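# Move skirt from hanger into basket, rehang hanger

## Task

Remove the skirt from its hanger and lower it into the basket while still holding it, so that neither the whole skirt nor a third or more of it falls in from above the rim; the entire skirt must end up inside the basket, with no cloth hanging out over the rim. Return the hanger to the rail, and leave the rack standing upright.

## Robot and tools

Robot: two arms, left_arm and right_arm, each with six joints and a parallel gripper. Joint order for every row and every per-joint list: waist, shoulder, elbow, wrist pitch, wrist yaw, wrist roll, then the gripper. Stated joint ranges in radians: waist -2.618 to 3.054, shoulder 0.000 to 3.142, elbow 0.000 to 3.142, wrist pitch -1.571 to 1.571, wrist yaw -1.571 to 1.571, wrist roll -2.094 to 2.094. The true limits may sit up to 0.059 rad either side of these. A target more than 0.059 rad beyond a stated end, and farther out than the current angle, gets the call refused; a target beyond the true end is clipped there and the result may say "joint sent to its limit".

Frames: the scene frame has its origin at table height midway between the nominal bases, +z up, +x out over the table, and left_arm on the +y side (image left/right does not follow arm names). Base poses: left_arm at (-0.032, +0.234, +0.016) m, right_arm at (+0.035, -0.365, +0.026) m, both nearly unrotated. Each arm's end_effector_position (m) and end_effector_quat_wxyz are reported in that arm's own base frame; fixed cameras and the table use the scene frame. The reported point lies between the finger pads, roughly 1 cm behind the tips; fingers point along gripper +z and close along its y axis. Reported hand poses may be off by a few cm, more at long reach.

A row is always 14 plain numbers: left_arm's six absolute joint angles (rad) and its opening, then the same seven for right_arm, even if one arm is idle. Opening runs from -1 (shut) to +1 (fully open, pad gap 0.094 m). A 0 is a real command, so to keep a gripper unchanged resend its current command; to hold a joint still resend its "Joint targets" value.

execute_actions(actions, cameras): actions is a list of up to 15 rows per action, one row per 1/30 s step; a short list repeats its last row to fill 15 steps. Each joint's target is kept within 0.339 rad (waist, shoulder, elbow) or 2.2 rad (wrist joints) of its measured angle each step, and targets that would shift the gripper more than 200 mm are scaled back, so big moves need several actions. cameras: names list, ["all"], or []; images come only if requested or actions is empty. An empty list also reveals the scene number and otherwise hidden fields.

move(target, speed, blend, opening_speed, grip_force, blocking, cameras): target is one 14-number row of absolute joint angles and openings, or a list of up to 15 such rows sharing at most 10 s. All joints interpolate together, so grippers travel on curves, with no obstacle avoidance. speed: rad/s for the joint with the longest travel, 0.01 to 12.57, default 0.5; single value or one per target. blend: rad, corner rounding per waypoint; 0 means stop at each. opening_speed: rate of opening change per second on the -1..1 scale, at least 0.2. grip_force: N per pad, 10 to 50 (50 = full, the default), one value or one per arm, persists; lower force closes slowly. blocking=false returns after about 0.5 s while the motion continues; a new move replaces it. The result adds a "move:" line: done, off_target (resting more than 0.035 rad away), moving, held, or fault, plus limits=held if steps were withheld. done does not mean no contact.

wait(seconds 0 to 10): lets time run under the last command. stop(): brakes the running move. zoom_image(camera, region [x0,y0,x1,y1] px, at most 504x504) enlarges part of the latest image of cam_head_left, cam_head_right, cam_high, cam_low, cam_left_wrist or cam_right_wrist (each 672x504). finished_scene(scene): ends the scene for good; call only once the goal holds without the robot.

Results: Joint positions (rad, plus pad gap in m), Joint velocities ("within noise" when still), Joint targets (what the joints are now driven toward), Tool commands, grip_measured (opening on the command scale, reads up to about 2.5 mm wide when empty), joint torques (include gravity, with offsets and noise), motor temperatures, and for execute_actions some step readings. "joint command not followed" means the clearance check altered targets. MOTOR HOT appears at 75 °C; at 90 °C the arm folds and stays idle; at 100 °C it goes limp. Holding loads, stretched poses or pushing against obstacles heats motors.

Gripping: the commanded opening maps to grip_measured; squeeze rises about 1 N per 0.001 below first contact and jumps to the force limit near 20 N. Release by commanding well above grip_measured. Close slowly on soft things.

Avoid: letting the skirt fall into the basket, releasing moving items, knocking anything off the table, tipping the rack, hitting fixed or heavy objects, and any collision or squeeze between the two arms or grippers. Objects may occasionally be nudged by outside pushes.

Each tool is called after "Emit:" as name([rows], argument=value, ...), one row to a line, values as JSON.

## Session

Emit:
execute_actions(actions=[])

Scene clock: 0.00 s.
left_arm: end_effector_position=(+0.1985, -0.2608, +0.4843) grip_measured=-0.842 end_effector_quat_wxyz=(+0.514, +0.320, +0.768, -0.208) | right_arm: end_effector_position=(+0.3838, +0.0010, +0.4071) grip_measured=+1.000 end_effector_quat_wxyz=(+0.707, +0.000, +0.707, +0.000)
Joint positions: left_arm=[-1.068 1.327 2.05 -1.134 -0.265 -0.103 0.007] | right_arm=[0 1.047 1.047 0 0 0 0.094]
Joint velocities: within noise
Joint torques (N m): no reading
Motor temperatures (°C): left_arm=[27 30 33 32 24 27 24] | right_arm=[27 28 33 31 24 25 25]
Heat: left arm: 33 °C; right arm: 33 °C.
Joint targets: left_arm=[-1.068 1.320 2.059 -1.098 -0.268 -0.104] | right_arm=[0.000 1.040 1.057 0.002 0.000 0.000]
Tool commands: left_gripper/opening=-1.0 right_gripper/opening=+1.0

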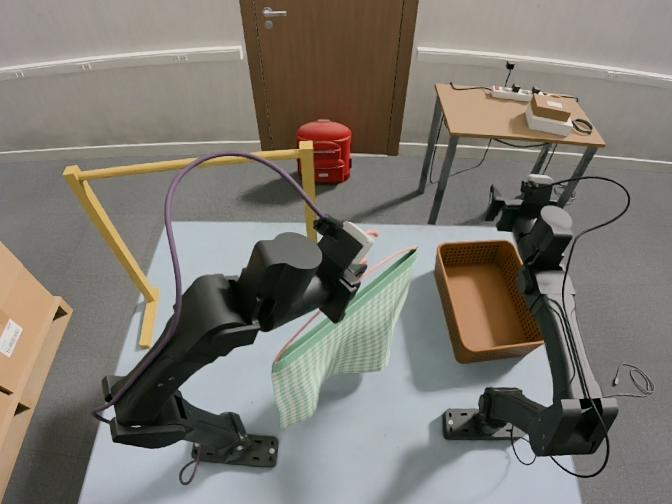

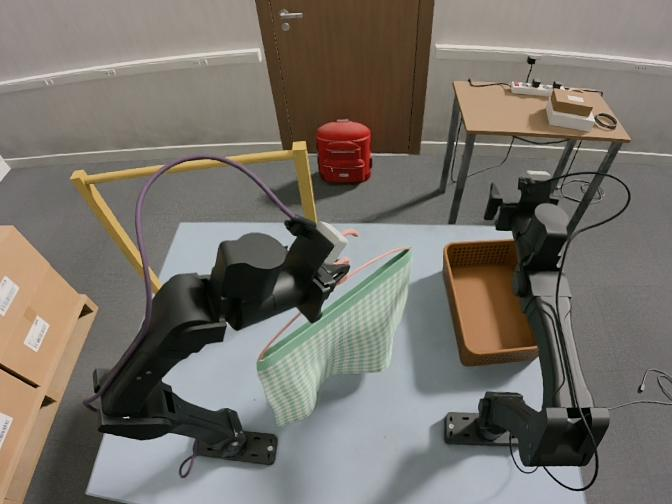

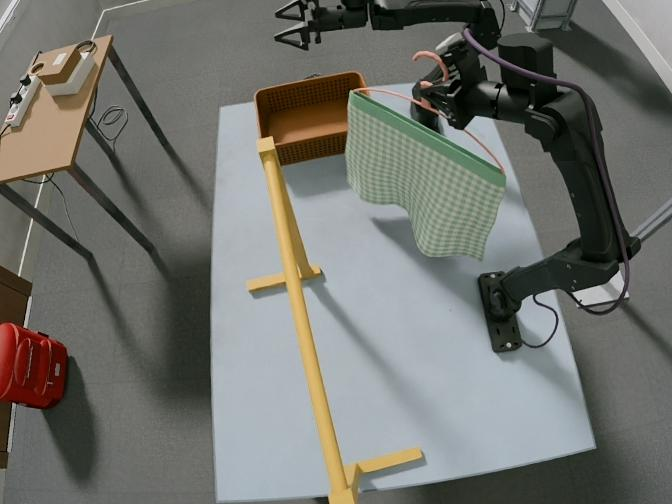

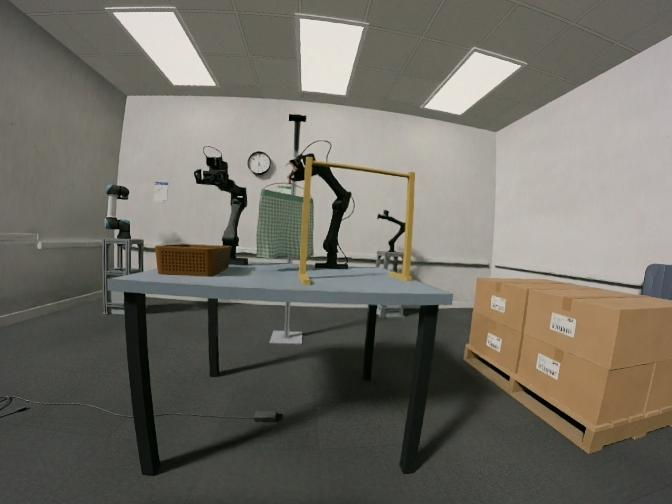

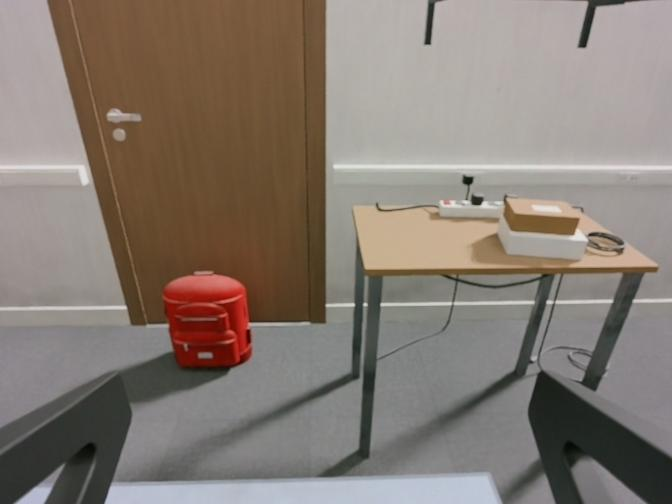

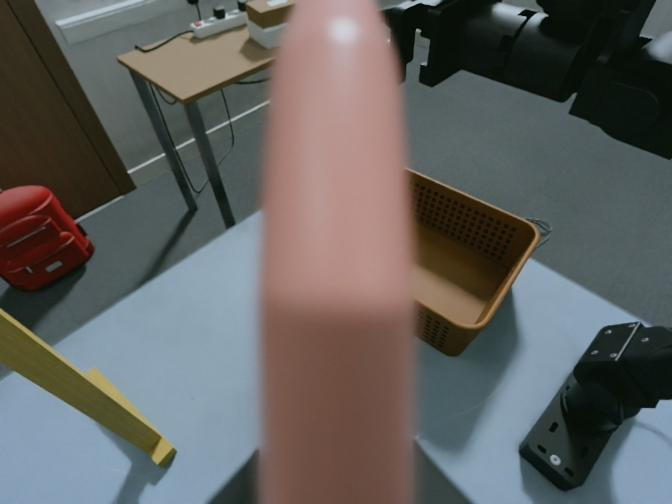

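Emit:
zoom_image(camera="cam_head_left", region=[250, 200, 430, 440])

Emit:
zoom_image(camera="cam_high", region=[330, 30, 530, 270])

Emit:
zoom_image(camera="cam_low", region=[180, 130, 440, 300])

Emit:
zoom_image(camera="cam_right_wrist", region=[200, 0, 500, 504])

Scaled by 2.100.

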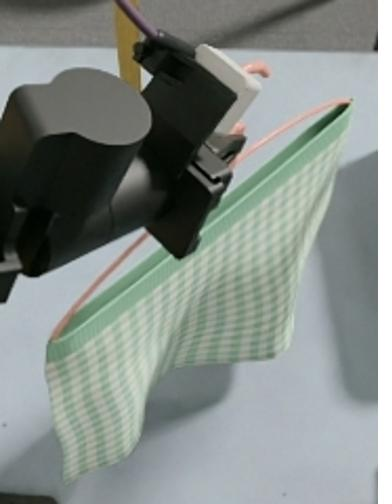

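Scaled by 2.100.

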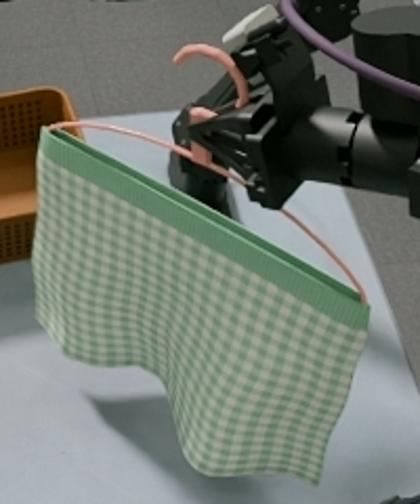

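Scaled by 1.938.

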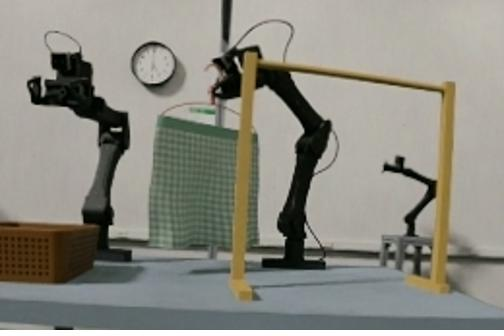

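Scaled by 1.000.

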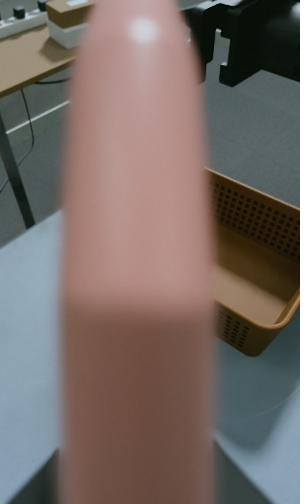

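Emit:
zoom_image(camera="cam_head_right", region=[420, 220, 580, 380])

Emit:
zoom_image(camera="cam_high", region=[210, 40, 530, 300])

Emit:
zoom_image(camera="cam_head_left", region=[50, 130, 340, 360])

Emit:
zoom_image(camera="cam_low", region=[240, 130, 340, 230])

Scaled by 3.150.

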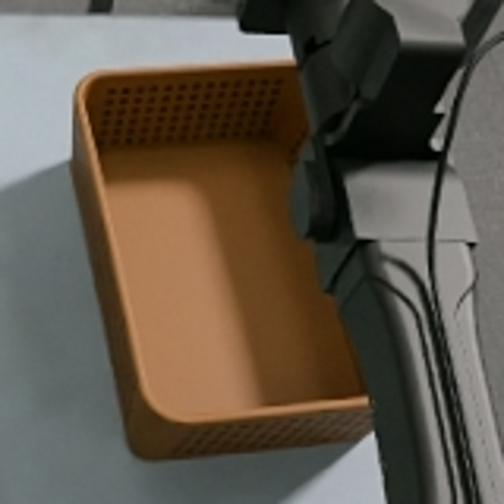

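Scaled by 1.575.

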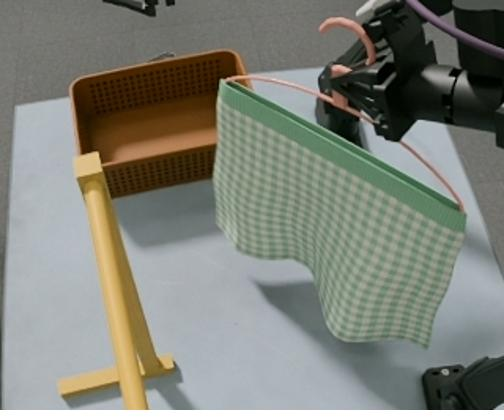

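Scaled by 1.738.

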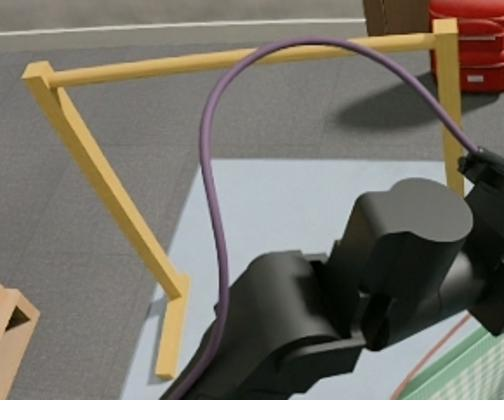

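Scaled by 5.040.

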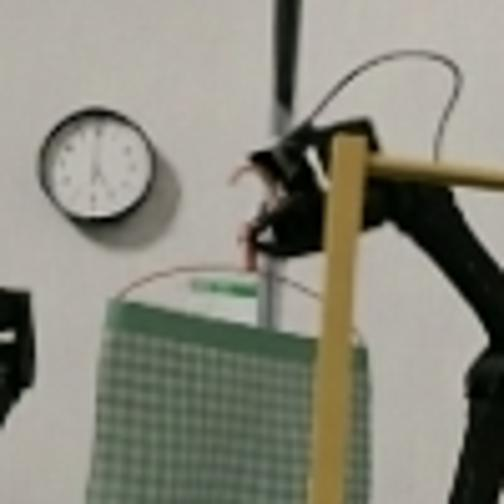

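Emit:
move(target=[-0.362, 1.711, 2.228, -0.972, 0.973, 0.384, -1, -0.4, 1.163, 0.92, 0.243, -1.5, 0, 1], speed=0.7, cameras=["all"])

Scene clock: 62.10 s.
left_arm: end_effector_position=(+0.3207, -0.2768, +0.4560) grip_measured=-0.842 end_effector_quat_wxyz=(+0.445, +0.490, +0.640, -0.389) | right_arm: end_effector_position=(+0.3003, +0.0716, +0.3656) grip_measured=+1.000 end_effector_quat_wxyz=(+0.605, -0.373, +0.600, +0.367)
Joint positions: left_arm=[-0.364 1.707 2.184 -1.01 0.939 0.38 0.007] | right_arm=[-0.392 1.156 0.934 0.233 -1.493 0 0.094]
Joint torques (N m): left_arm=[0.27 -6.69 10.37 2.07 0.53 0] | right_arm=[-0.64 -2.93 5.6 1.29 -0.14 -0.05]
Motor temperatures (°C): left_arm=[27 30 36 40 24 27 26] | right_arm=[27 27 36 35 24 25 25]
Heat: left arm: 40 °C; right arm: 36 °C.
Joint targets: left_arm=[-0.362 1.711 2.228 -0.972 0.973 0.384] | right_arm=[-0.400 1.163 0.920 0.243 -1.500 0.000]
move: off_target (left_arm); left_arm: the elbow is farthest, 0.044 rad from its target
camera_calibration:
cam_left_wrist: T_world_to_cam=[[-0.975032, -0.212946, 0.0629758, 0.226021], [-0.191132, 0.66039, -0.726191, 0.610724], [0.113051, -0.720097, -0.684602, 0.162705], [0, 0, 0, 1]] pos_world=[0.318713, -0.238023, 0.540657]
cam_right_wrist: T_world_to_cam=[[0.895975, -0.443445, 0.0241848, -0.247738], [-0.174139, -0.400898, -0.89942, 0.445448], [0.408539, 0.801647, -0.436415, 0.0713028], [0, 0, 0, 1]] pos_world=[0.270407, 0.0115612, 0.437754]

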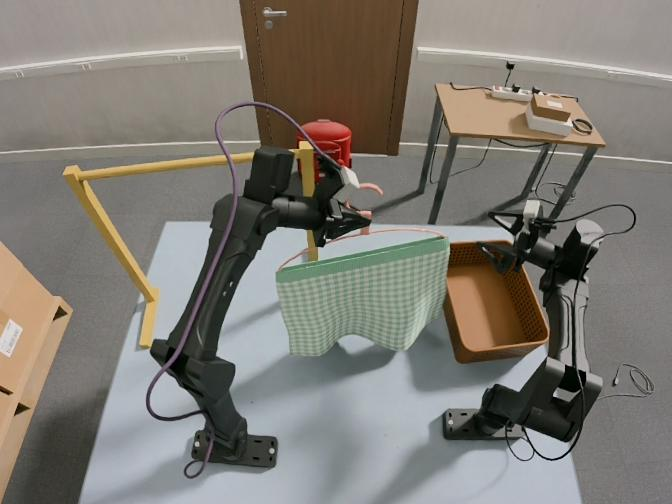

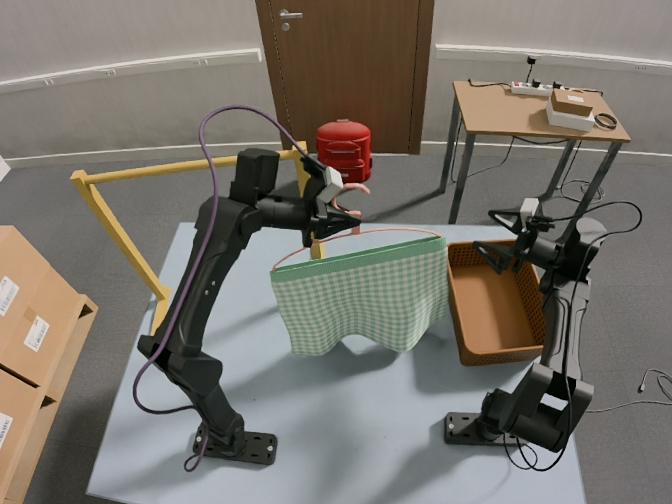

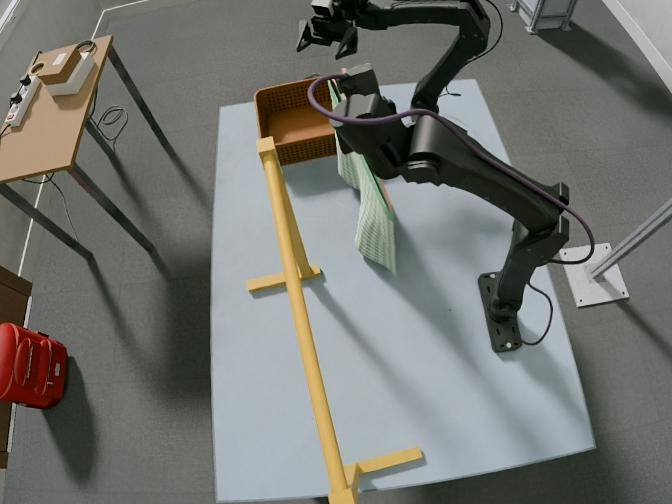

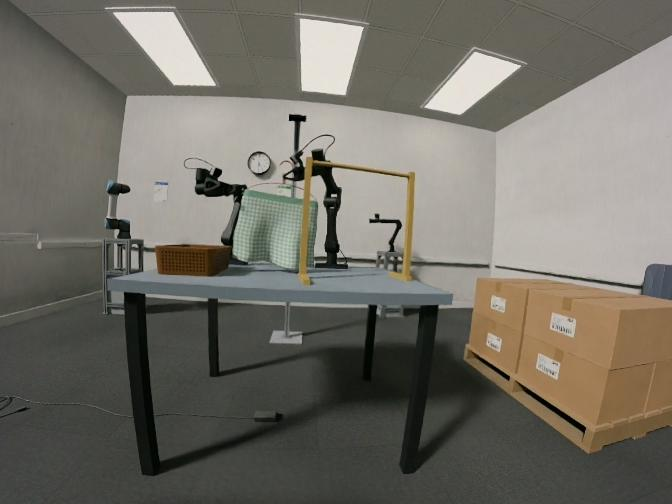

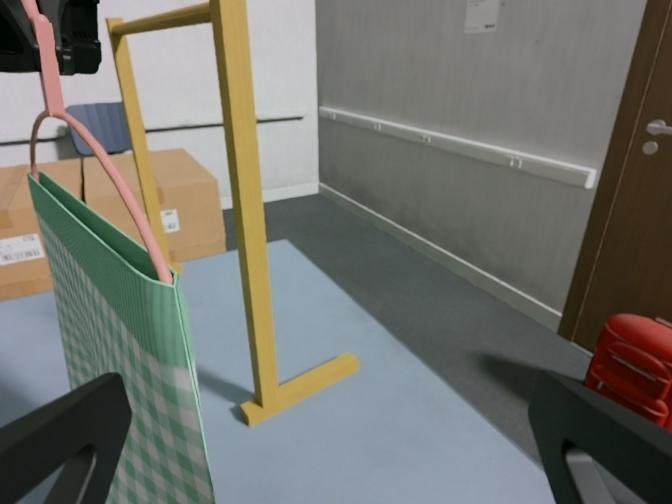

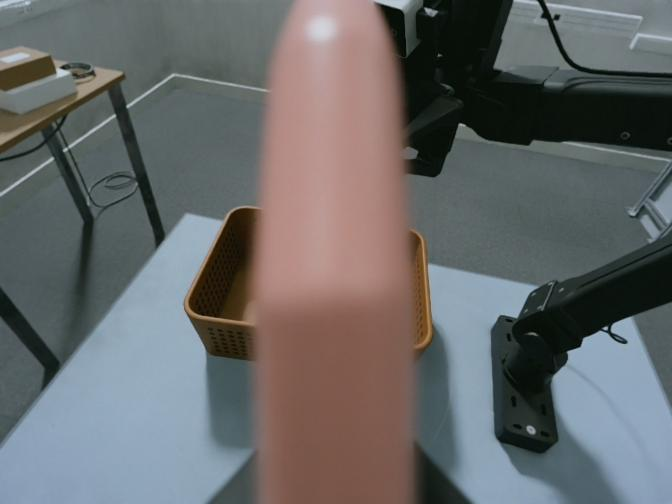

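Emit:
move(target=[-0.362, 1.711, 2.228, -0.972, 0.973, 0.384, -1, -0.02, 1.18, 0.746, 0.434, -1.414, 0, 1], speed=0.35, cameras=["all"])

Scene clock: 71.63 s.
left_arm: end_effector_position=(+0.3207, -0.2768, +0.4561) grip_measured=-0.842 end_effector_quat_wxyz=(+0.446, +0.491, +0.640, -0.389) | right_arm: end_effector_position=(+0.2682, +0.1724, +0.3194) grip_measured=+1.000 end_effector_quat_wxyz=(+0.545, -0.456, +0.540, +0.452)
Joint positions: left_arm=[-0.364 1.707 2.184 -1.01 0.939 0.381 0.007] | right_arm=[-0.026 1.173 0.759 0.424 -1.42 0 0.094]
Joint torques (N m): left_arm=[0.24 -6.68 10.32 2.05 0.52 -0.01] | right_arm=[0.51 -2.86 5.79 1.32 -0.03 0]
Heat: left arm: 41 °C; right arm: 35 °C.
Joint targets: left_arm=[-0.362 1.711 2.228 -0.972 0.973 0.384] | right_arm=[-0.020 1.180 0.746 0.434 -1.414 0.000]
move: off_target (left_arm); left_arm: the elbow is farthest, 0.044 rad from its target
camera_calibration:
cam_left_wrist: T_world_to_cam=[[-0.975214, -0.212394, 0.0620223, 0.226629], [-0.190023, 0.660338, -0.726529, 0.610525], [0.113355, -0.720307, -0.684331, 0.162422], [0, 0, 0, 1]] pos_world=[0.318615, -0.238024, 0.540659]
cam_right_wrist: T_world_to_cam=[[0.98596, -0.1654, 0.022915, -0.244736], [-0.0517856, -0.433351, -0.899736, 0.41158], [0.158746, 0.885918, -0.435832, 0.0356305], [0, 0, 0, 1]] pos_world=[0.256958, 0.106314, 0.391451]

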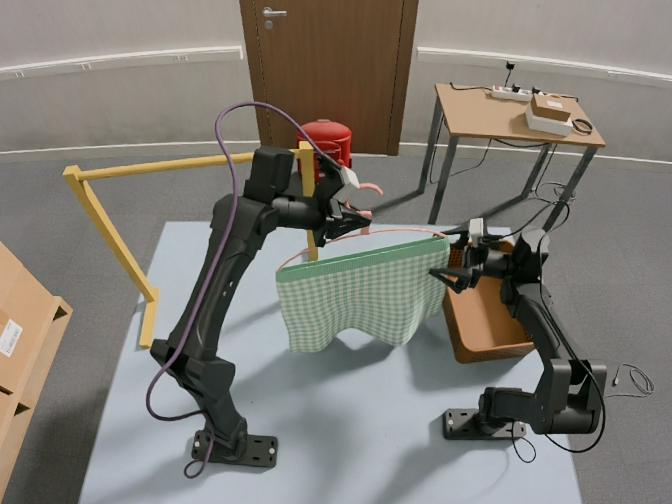

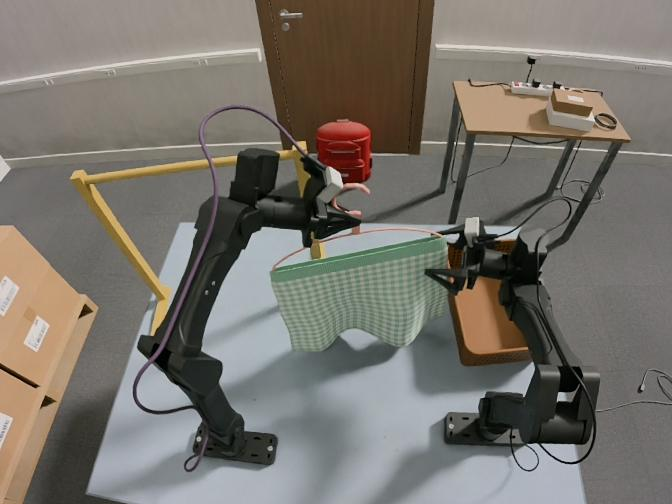

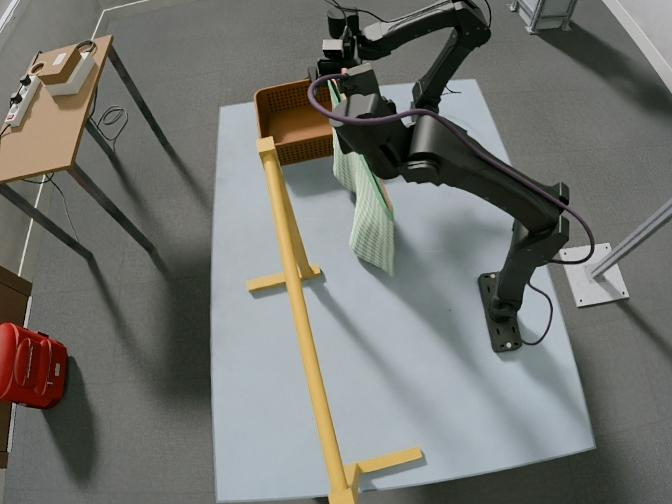

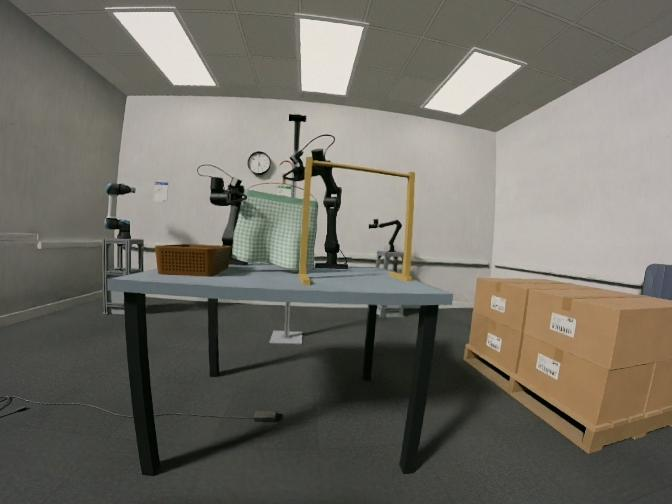

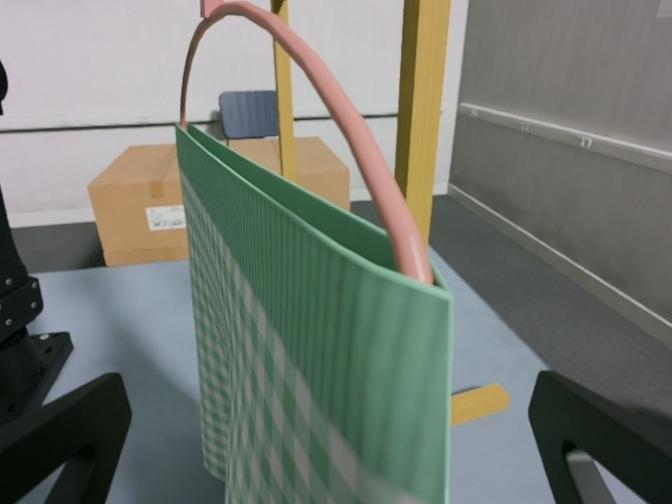

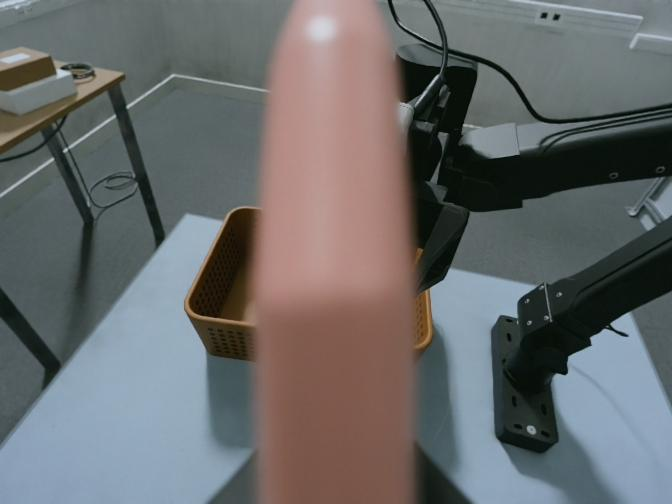

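Emit:
move([
  [-0.362, 1.711, 2.228, -0.972, 0.973, 0.384, -1, 0.0, 1.263, 0.762, 0.501, -1.394, 0, 1],
  [-0.362, 1.711, 2.228, -0.972, 0.973, 0.384, -1, 0.0, 1.263, 0.762, 0.501, -1.394, 0, -1],
], speed=0.3, opening_speed=1.5, cameras=["all"])

Scene clock: 78.20 s.
left_arm: end_effector_position=(+0.3211, -0.2770, +0.4612) grip_measured=-0.838 end_effector_quat_wxyz=(+0.465, +0.512, +0.616, -0.376) | right_arm: end_effector_position=(+0.2685, +0.1792, +0.3047) grip_measured=-0.898 end_effector_quat_wxyz=(+0.512, -0.467, +0.531, +0.487)
Joint positions: left_arm=[-0.362 1.707 2.189 -0.991 0.948 0.44 0.008] | right_arm=[-0.006 1.256 0.759 0.486 -1.488 0.028 0.005]
Joint torques (N m): left_arm=[0.01 -6.71 9.87 1.88 0.44 -0.71] | right_arm=[0.32 -3.6 6.97 1.32 0.95 -0.28]
Heat: left arm: 41 °C; right arm: 35 °C.
Joint targets: left_arm=[-0.362 1.711 2.228 -0.972 0.973 0.384] | right_arm=[0.000 1.263 0.762 0.501 -1.394 0.000]
move: off_target (left_arm, right_arm); left_arm: the wrist roll is farthest, 0.056 rad from its target; right_arm: the wrist yaw is farthest, 0.094 rad from its target
camera_calibration:
cam_left_wrist: T_world_to_cam=[[-0.981679, -0.190153, -0.012184, 0.269099], [-0.119255, 0.663015, -0.739046, 0.59829], [0.14861, -0.724053, -0.673545, 0.148387], [0, 0, 0, 1]] pos_world=[0.313466, -0.238065, 0.545388]
cam_right_wrist: T_world_to_cam=[[0.996634, -0.0779558, -0.0253875, -0.247488], [-0.0568823, -0.434482, -0.898882, 0.402698], [0.0590427, 0.8973, -0.437454, 0.0484683], [0, 0, 0, 1]] pos_world=[0.2667, 0.112181, 0.376898]

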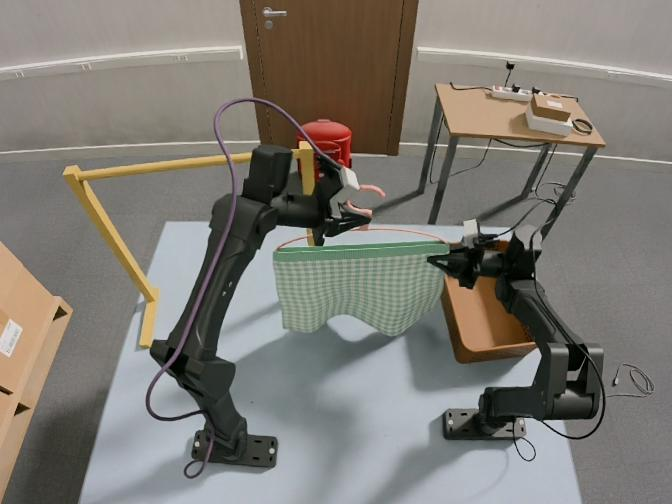

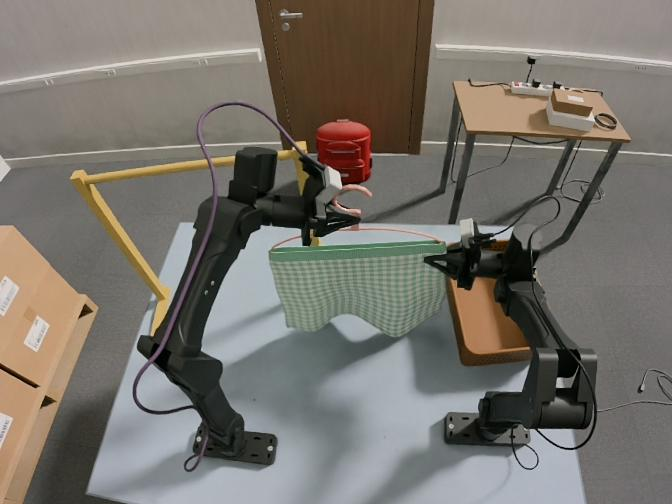

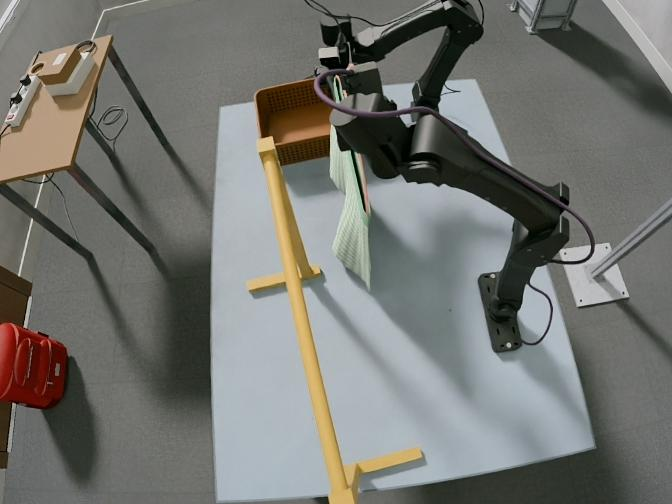

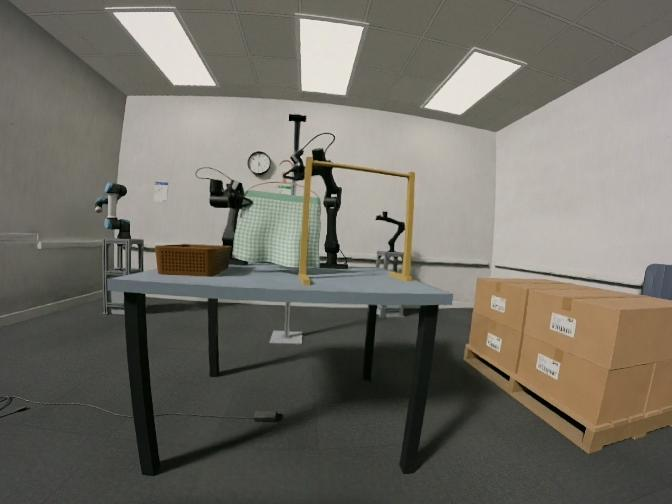

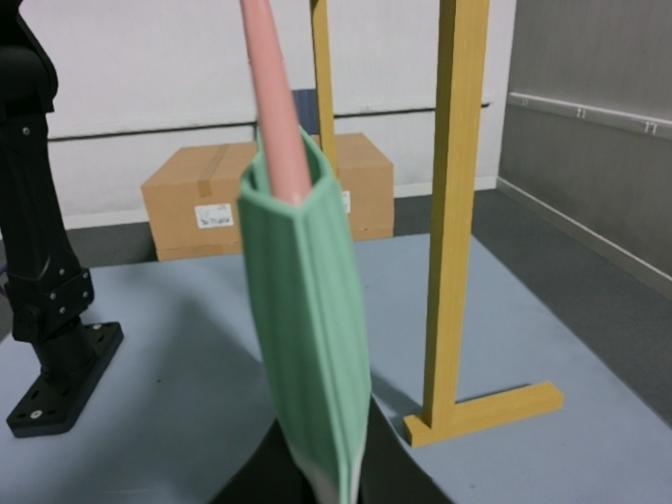

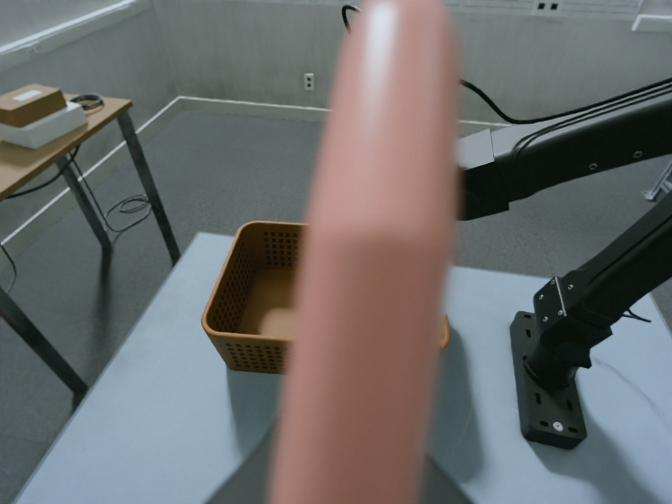

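Emit:
move(target=[-0.318, 1.536, 1.863, -0.327, 1.066, 0.0, -1, 0.0, 1.263, 0.762, 0.501, -1.46, 0.02, -1], speed=0.3, cameras=["all"])

Scene clock: 83.90 s.
left_arm: end_effector_position=(+0.3367, -0.2781, +0.4729) grip_measured=-0.832 end_effector_quat_wxyz=(+0.499, +0.445, +0.588, -0.456) | right_arm: end_effector_position=(+0.2596, +0.1803, +0.3055) grip_measured=-0.904 end_effector_quat_wxyz=(+0.497, -0.477, +0.522, +0.503)
Joint positions: left_arm=[-0.325 1.604 1.853 -0.426 1.057 0.061 0.008] | right_arm=[-0.004 1.256 0.759 0.495 -1.535 0.048 0.005]
Joint torques (N m): left_arm=[0.69 -12.74 8.09 2.73 0.15 -0.76] | right_arm=[0.27 -3.56 6.91 1.11 0.76 -0.3]
Heat: left arm: 42 °C; right arm: 35 °C.
Joint targets: left_arm=[-0.318 1.536 1.863 -0.327 1.066 0.000] | right_arm=[0.000 1.263 0.762 0.501 -1.460 0.020]
move: off_target (left_arm, right_arm); left_arm: the wrist pitch is farthest, 0.099 rad from its target; right_arm: the wrist yaw is farthest, 0.075 rad from its target
camera_calibration:
cam_left_wrist: T_world_to_cam=[[-0.978278, -0.184945, 0.0936316, 0.234626], [-0.174129, 0.488081, -0.855252, 0.634306], [0.112475, -0.852978, -0.509684, 0.0520218], [0, 0, 0, 1]] pos_world=[0.33413, -0.221826, 0.547038]
cam_right_wrist: T_world_to_cam=[[0.998931, -0.0288821, -0.0360929, -0.244687], [-0.0450778, -0.435654, -0.898985, 0.400575], [0.0102405, 0.899651, -0.43649, 0.0602593], [0, 0, 0, 1]] pos_world=[0.261865, 0.113233, 0.377582]

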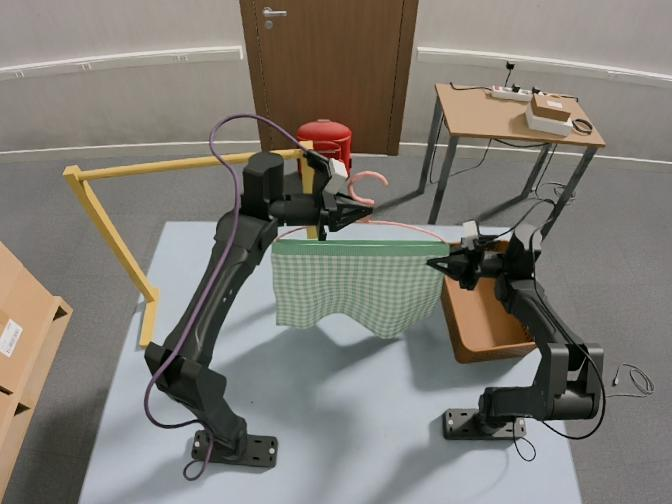

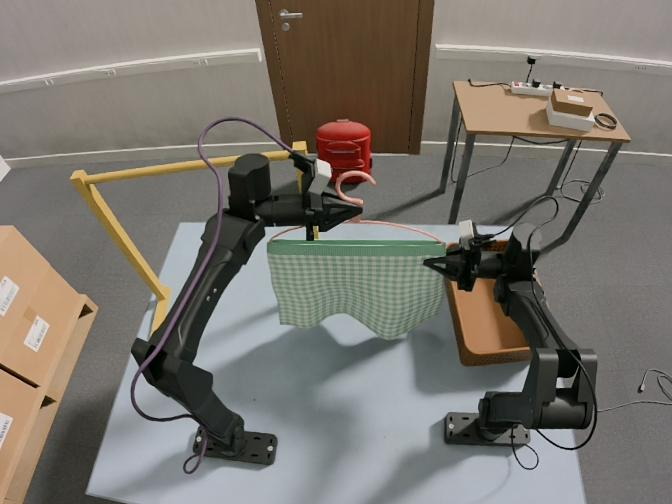

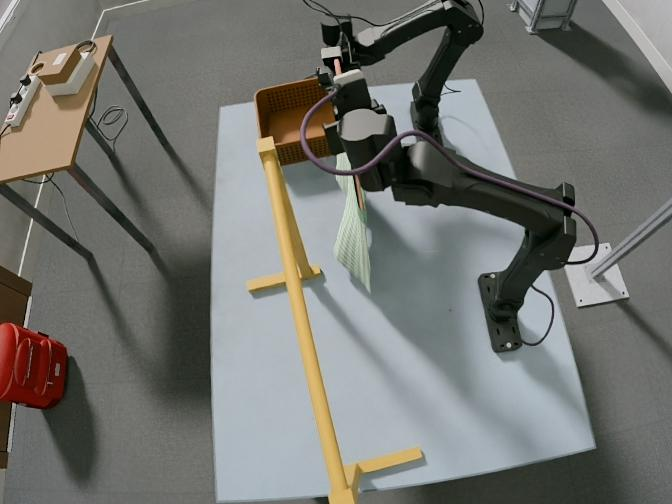

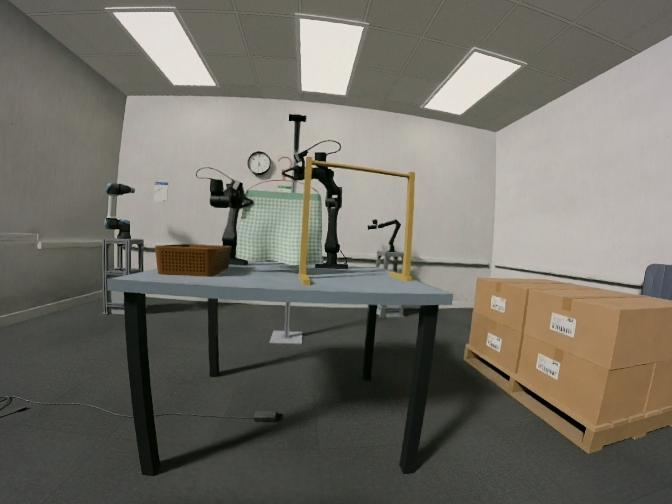

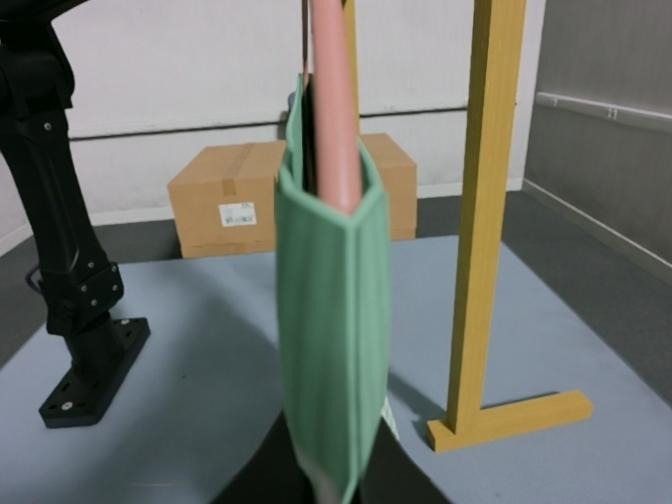

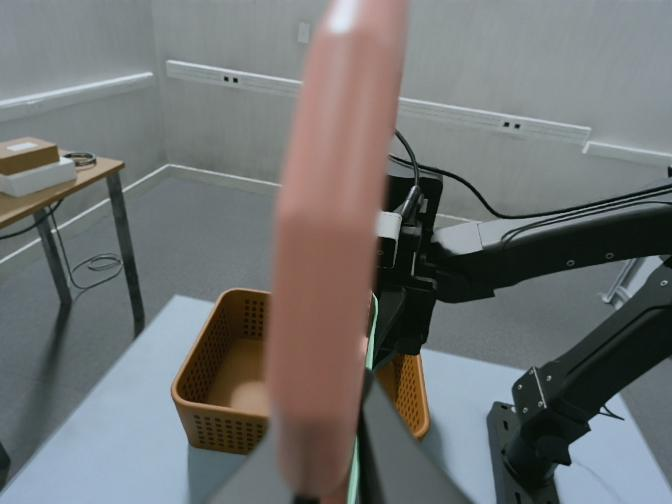

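Emit:
move([
  [-0.318, 1.536, 1.863, -0.327, 1.066, 0.0, -1, -0.116, 1.187, 0.674, 0.513, -1.516, 0.0, -1],
  [-0.318, 1.536, 1.863, -0.327, 1.066, 0.0, -1, -0.116, 1.272, 0.537, 0.735, -1.516, 0.0, -1],
], speed=0.25, cameras=["cam_head_left","cam_low","cam_left_wrist","cam_right_wrist"])

Scene clock: 90.70 s.
left_arm: end_effector_position=(+0.3293, -0.2903, +0.4491) grip_measured=-0.822 end_effector_quat_wxyz=(+0.467, +0.451, +0.603, -0.464) | right_arm: end_effector_position=(+0.2478, +0.1659, +0.2763) grip_measured=-0.904 end_effector_quat_wxyz=(+0.532, -0.495, +0.505, +0.466)
Joint positions: left_arm=[-0.361 1.604 1.813 -0.479 1.047 0.097 0.008] | right_arm=[-0.064 1.235 0.588 0.763 -1.558 0.059 0.005]
Joint torques (N m): left_arm=[4.26 -12.88 11.85 3.26 0.3 -1.19] | right_arm=[-4.27 -0.39 1.92 0.79 0.49 -0.67]
Heat: left arm: 44 °C; right arm: 34 °C.
Joint targets: left_arm=[-0.318 1.536 1.863 -0.327 1.066 0.000] | right_arm=[-0.116 1.272 0.537 0.735 -1.516 0.000]
move: off_target (left_arm, right_arm); left_arm: the wrist pitch is farthest, 0.152 rad from its target; right_arm: the wrist roll is farthest, 0.059 rad from its target
camera_calibration:
cam_left_wrist: T_world_to_cam=[[-0.977479, -0.159678, 0.13798, 0.214553], [-0.202565, 0.526557, -0.825654, 0.625917], [0.0591844, -0.835009, -0.547044, 0.0698569], [0, 0, 0, 1]] pos_world=[0.332375, -0.236991, 0.525402]
cam_right_wrist: T_world_to_cam=[[0.995444, -0.0656933, 0.0691105, -0.256478], [0.0333077, -0.439572, -0.897589, 0.348336], [0.0893447, 0.895802, -0.435381, 0.0413816], [0, 0, 0, 1]] pos_world=[0.24001, 0.0992004, 0.348405]
Images, in order (width x height): cam_head_left 672x504, cam_low 672x504, cam_left_wrist 672x504, cam_right_wrist 672x504.

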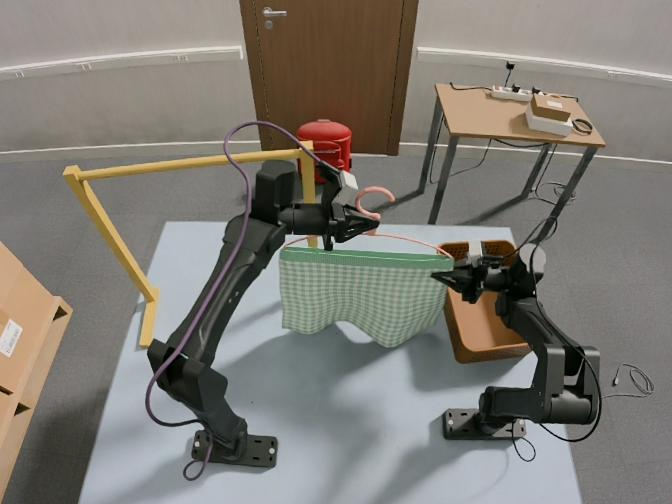

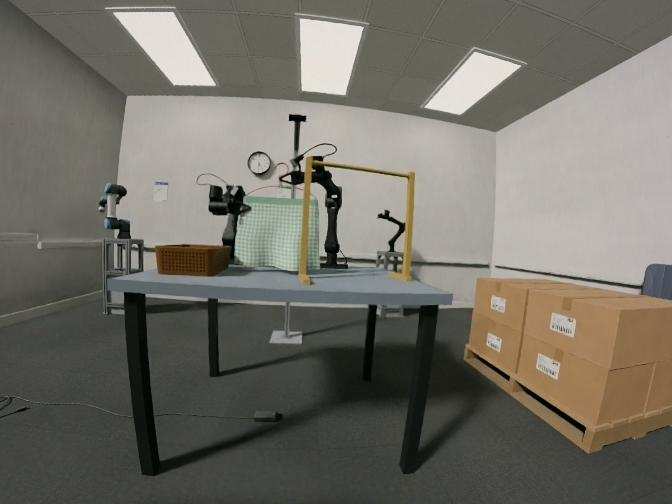

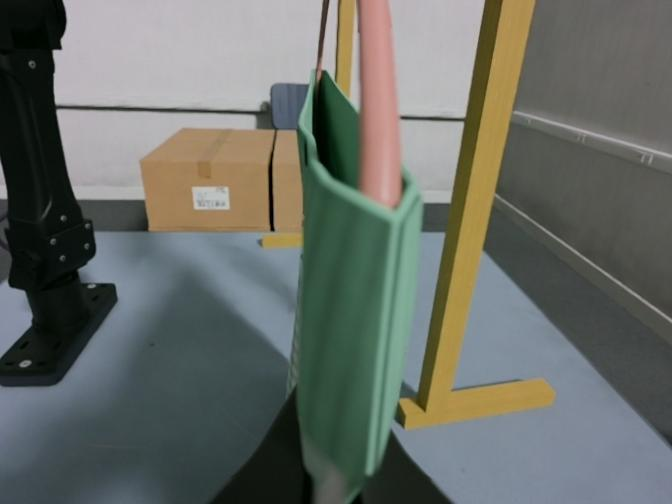

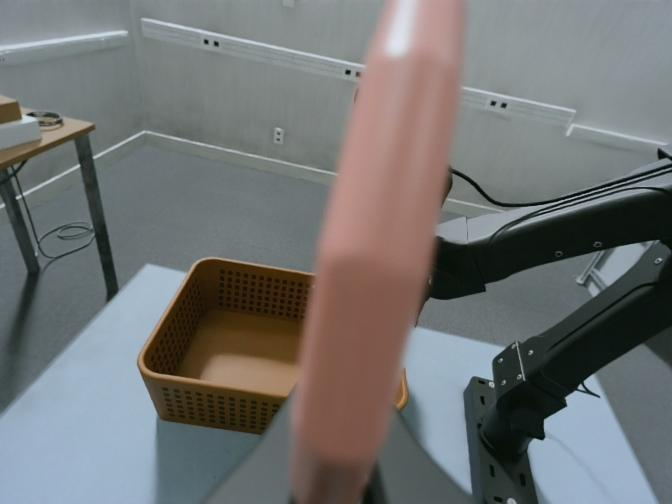

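Emit:
zoom_image(camera="cam_left_wrist", region=[270, 40, 470, 504])

Emit:
zoom_image(camera="cam_head_left", region=[270, 180, 530, 310])

Scaled by 1.086.

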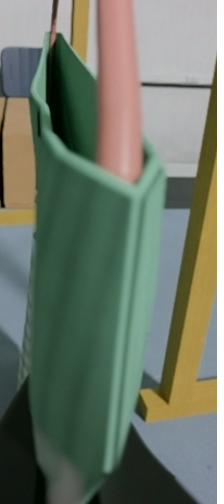

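Scaled by 1.938.

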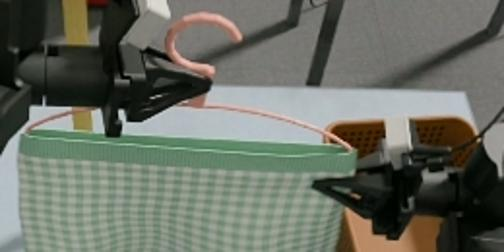

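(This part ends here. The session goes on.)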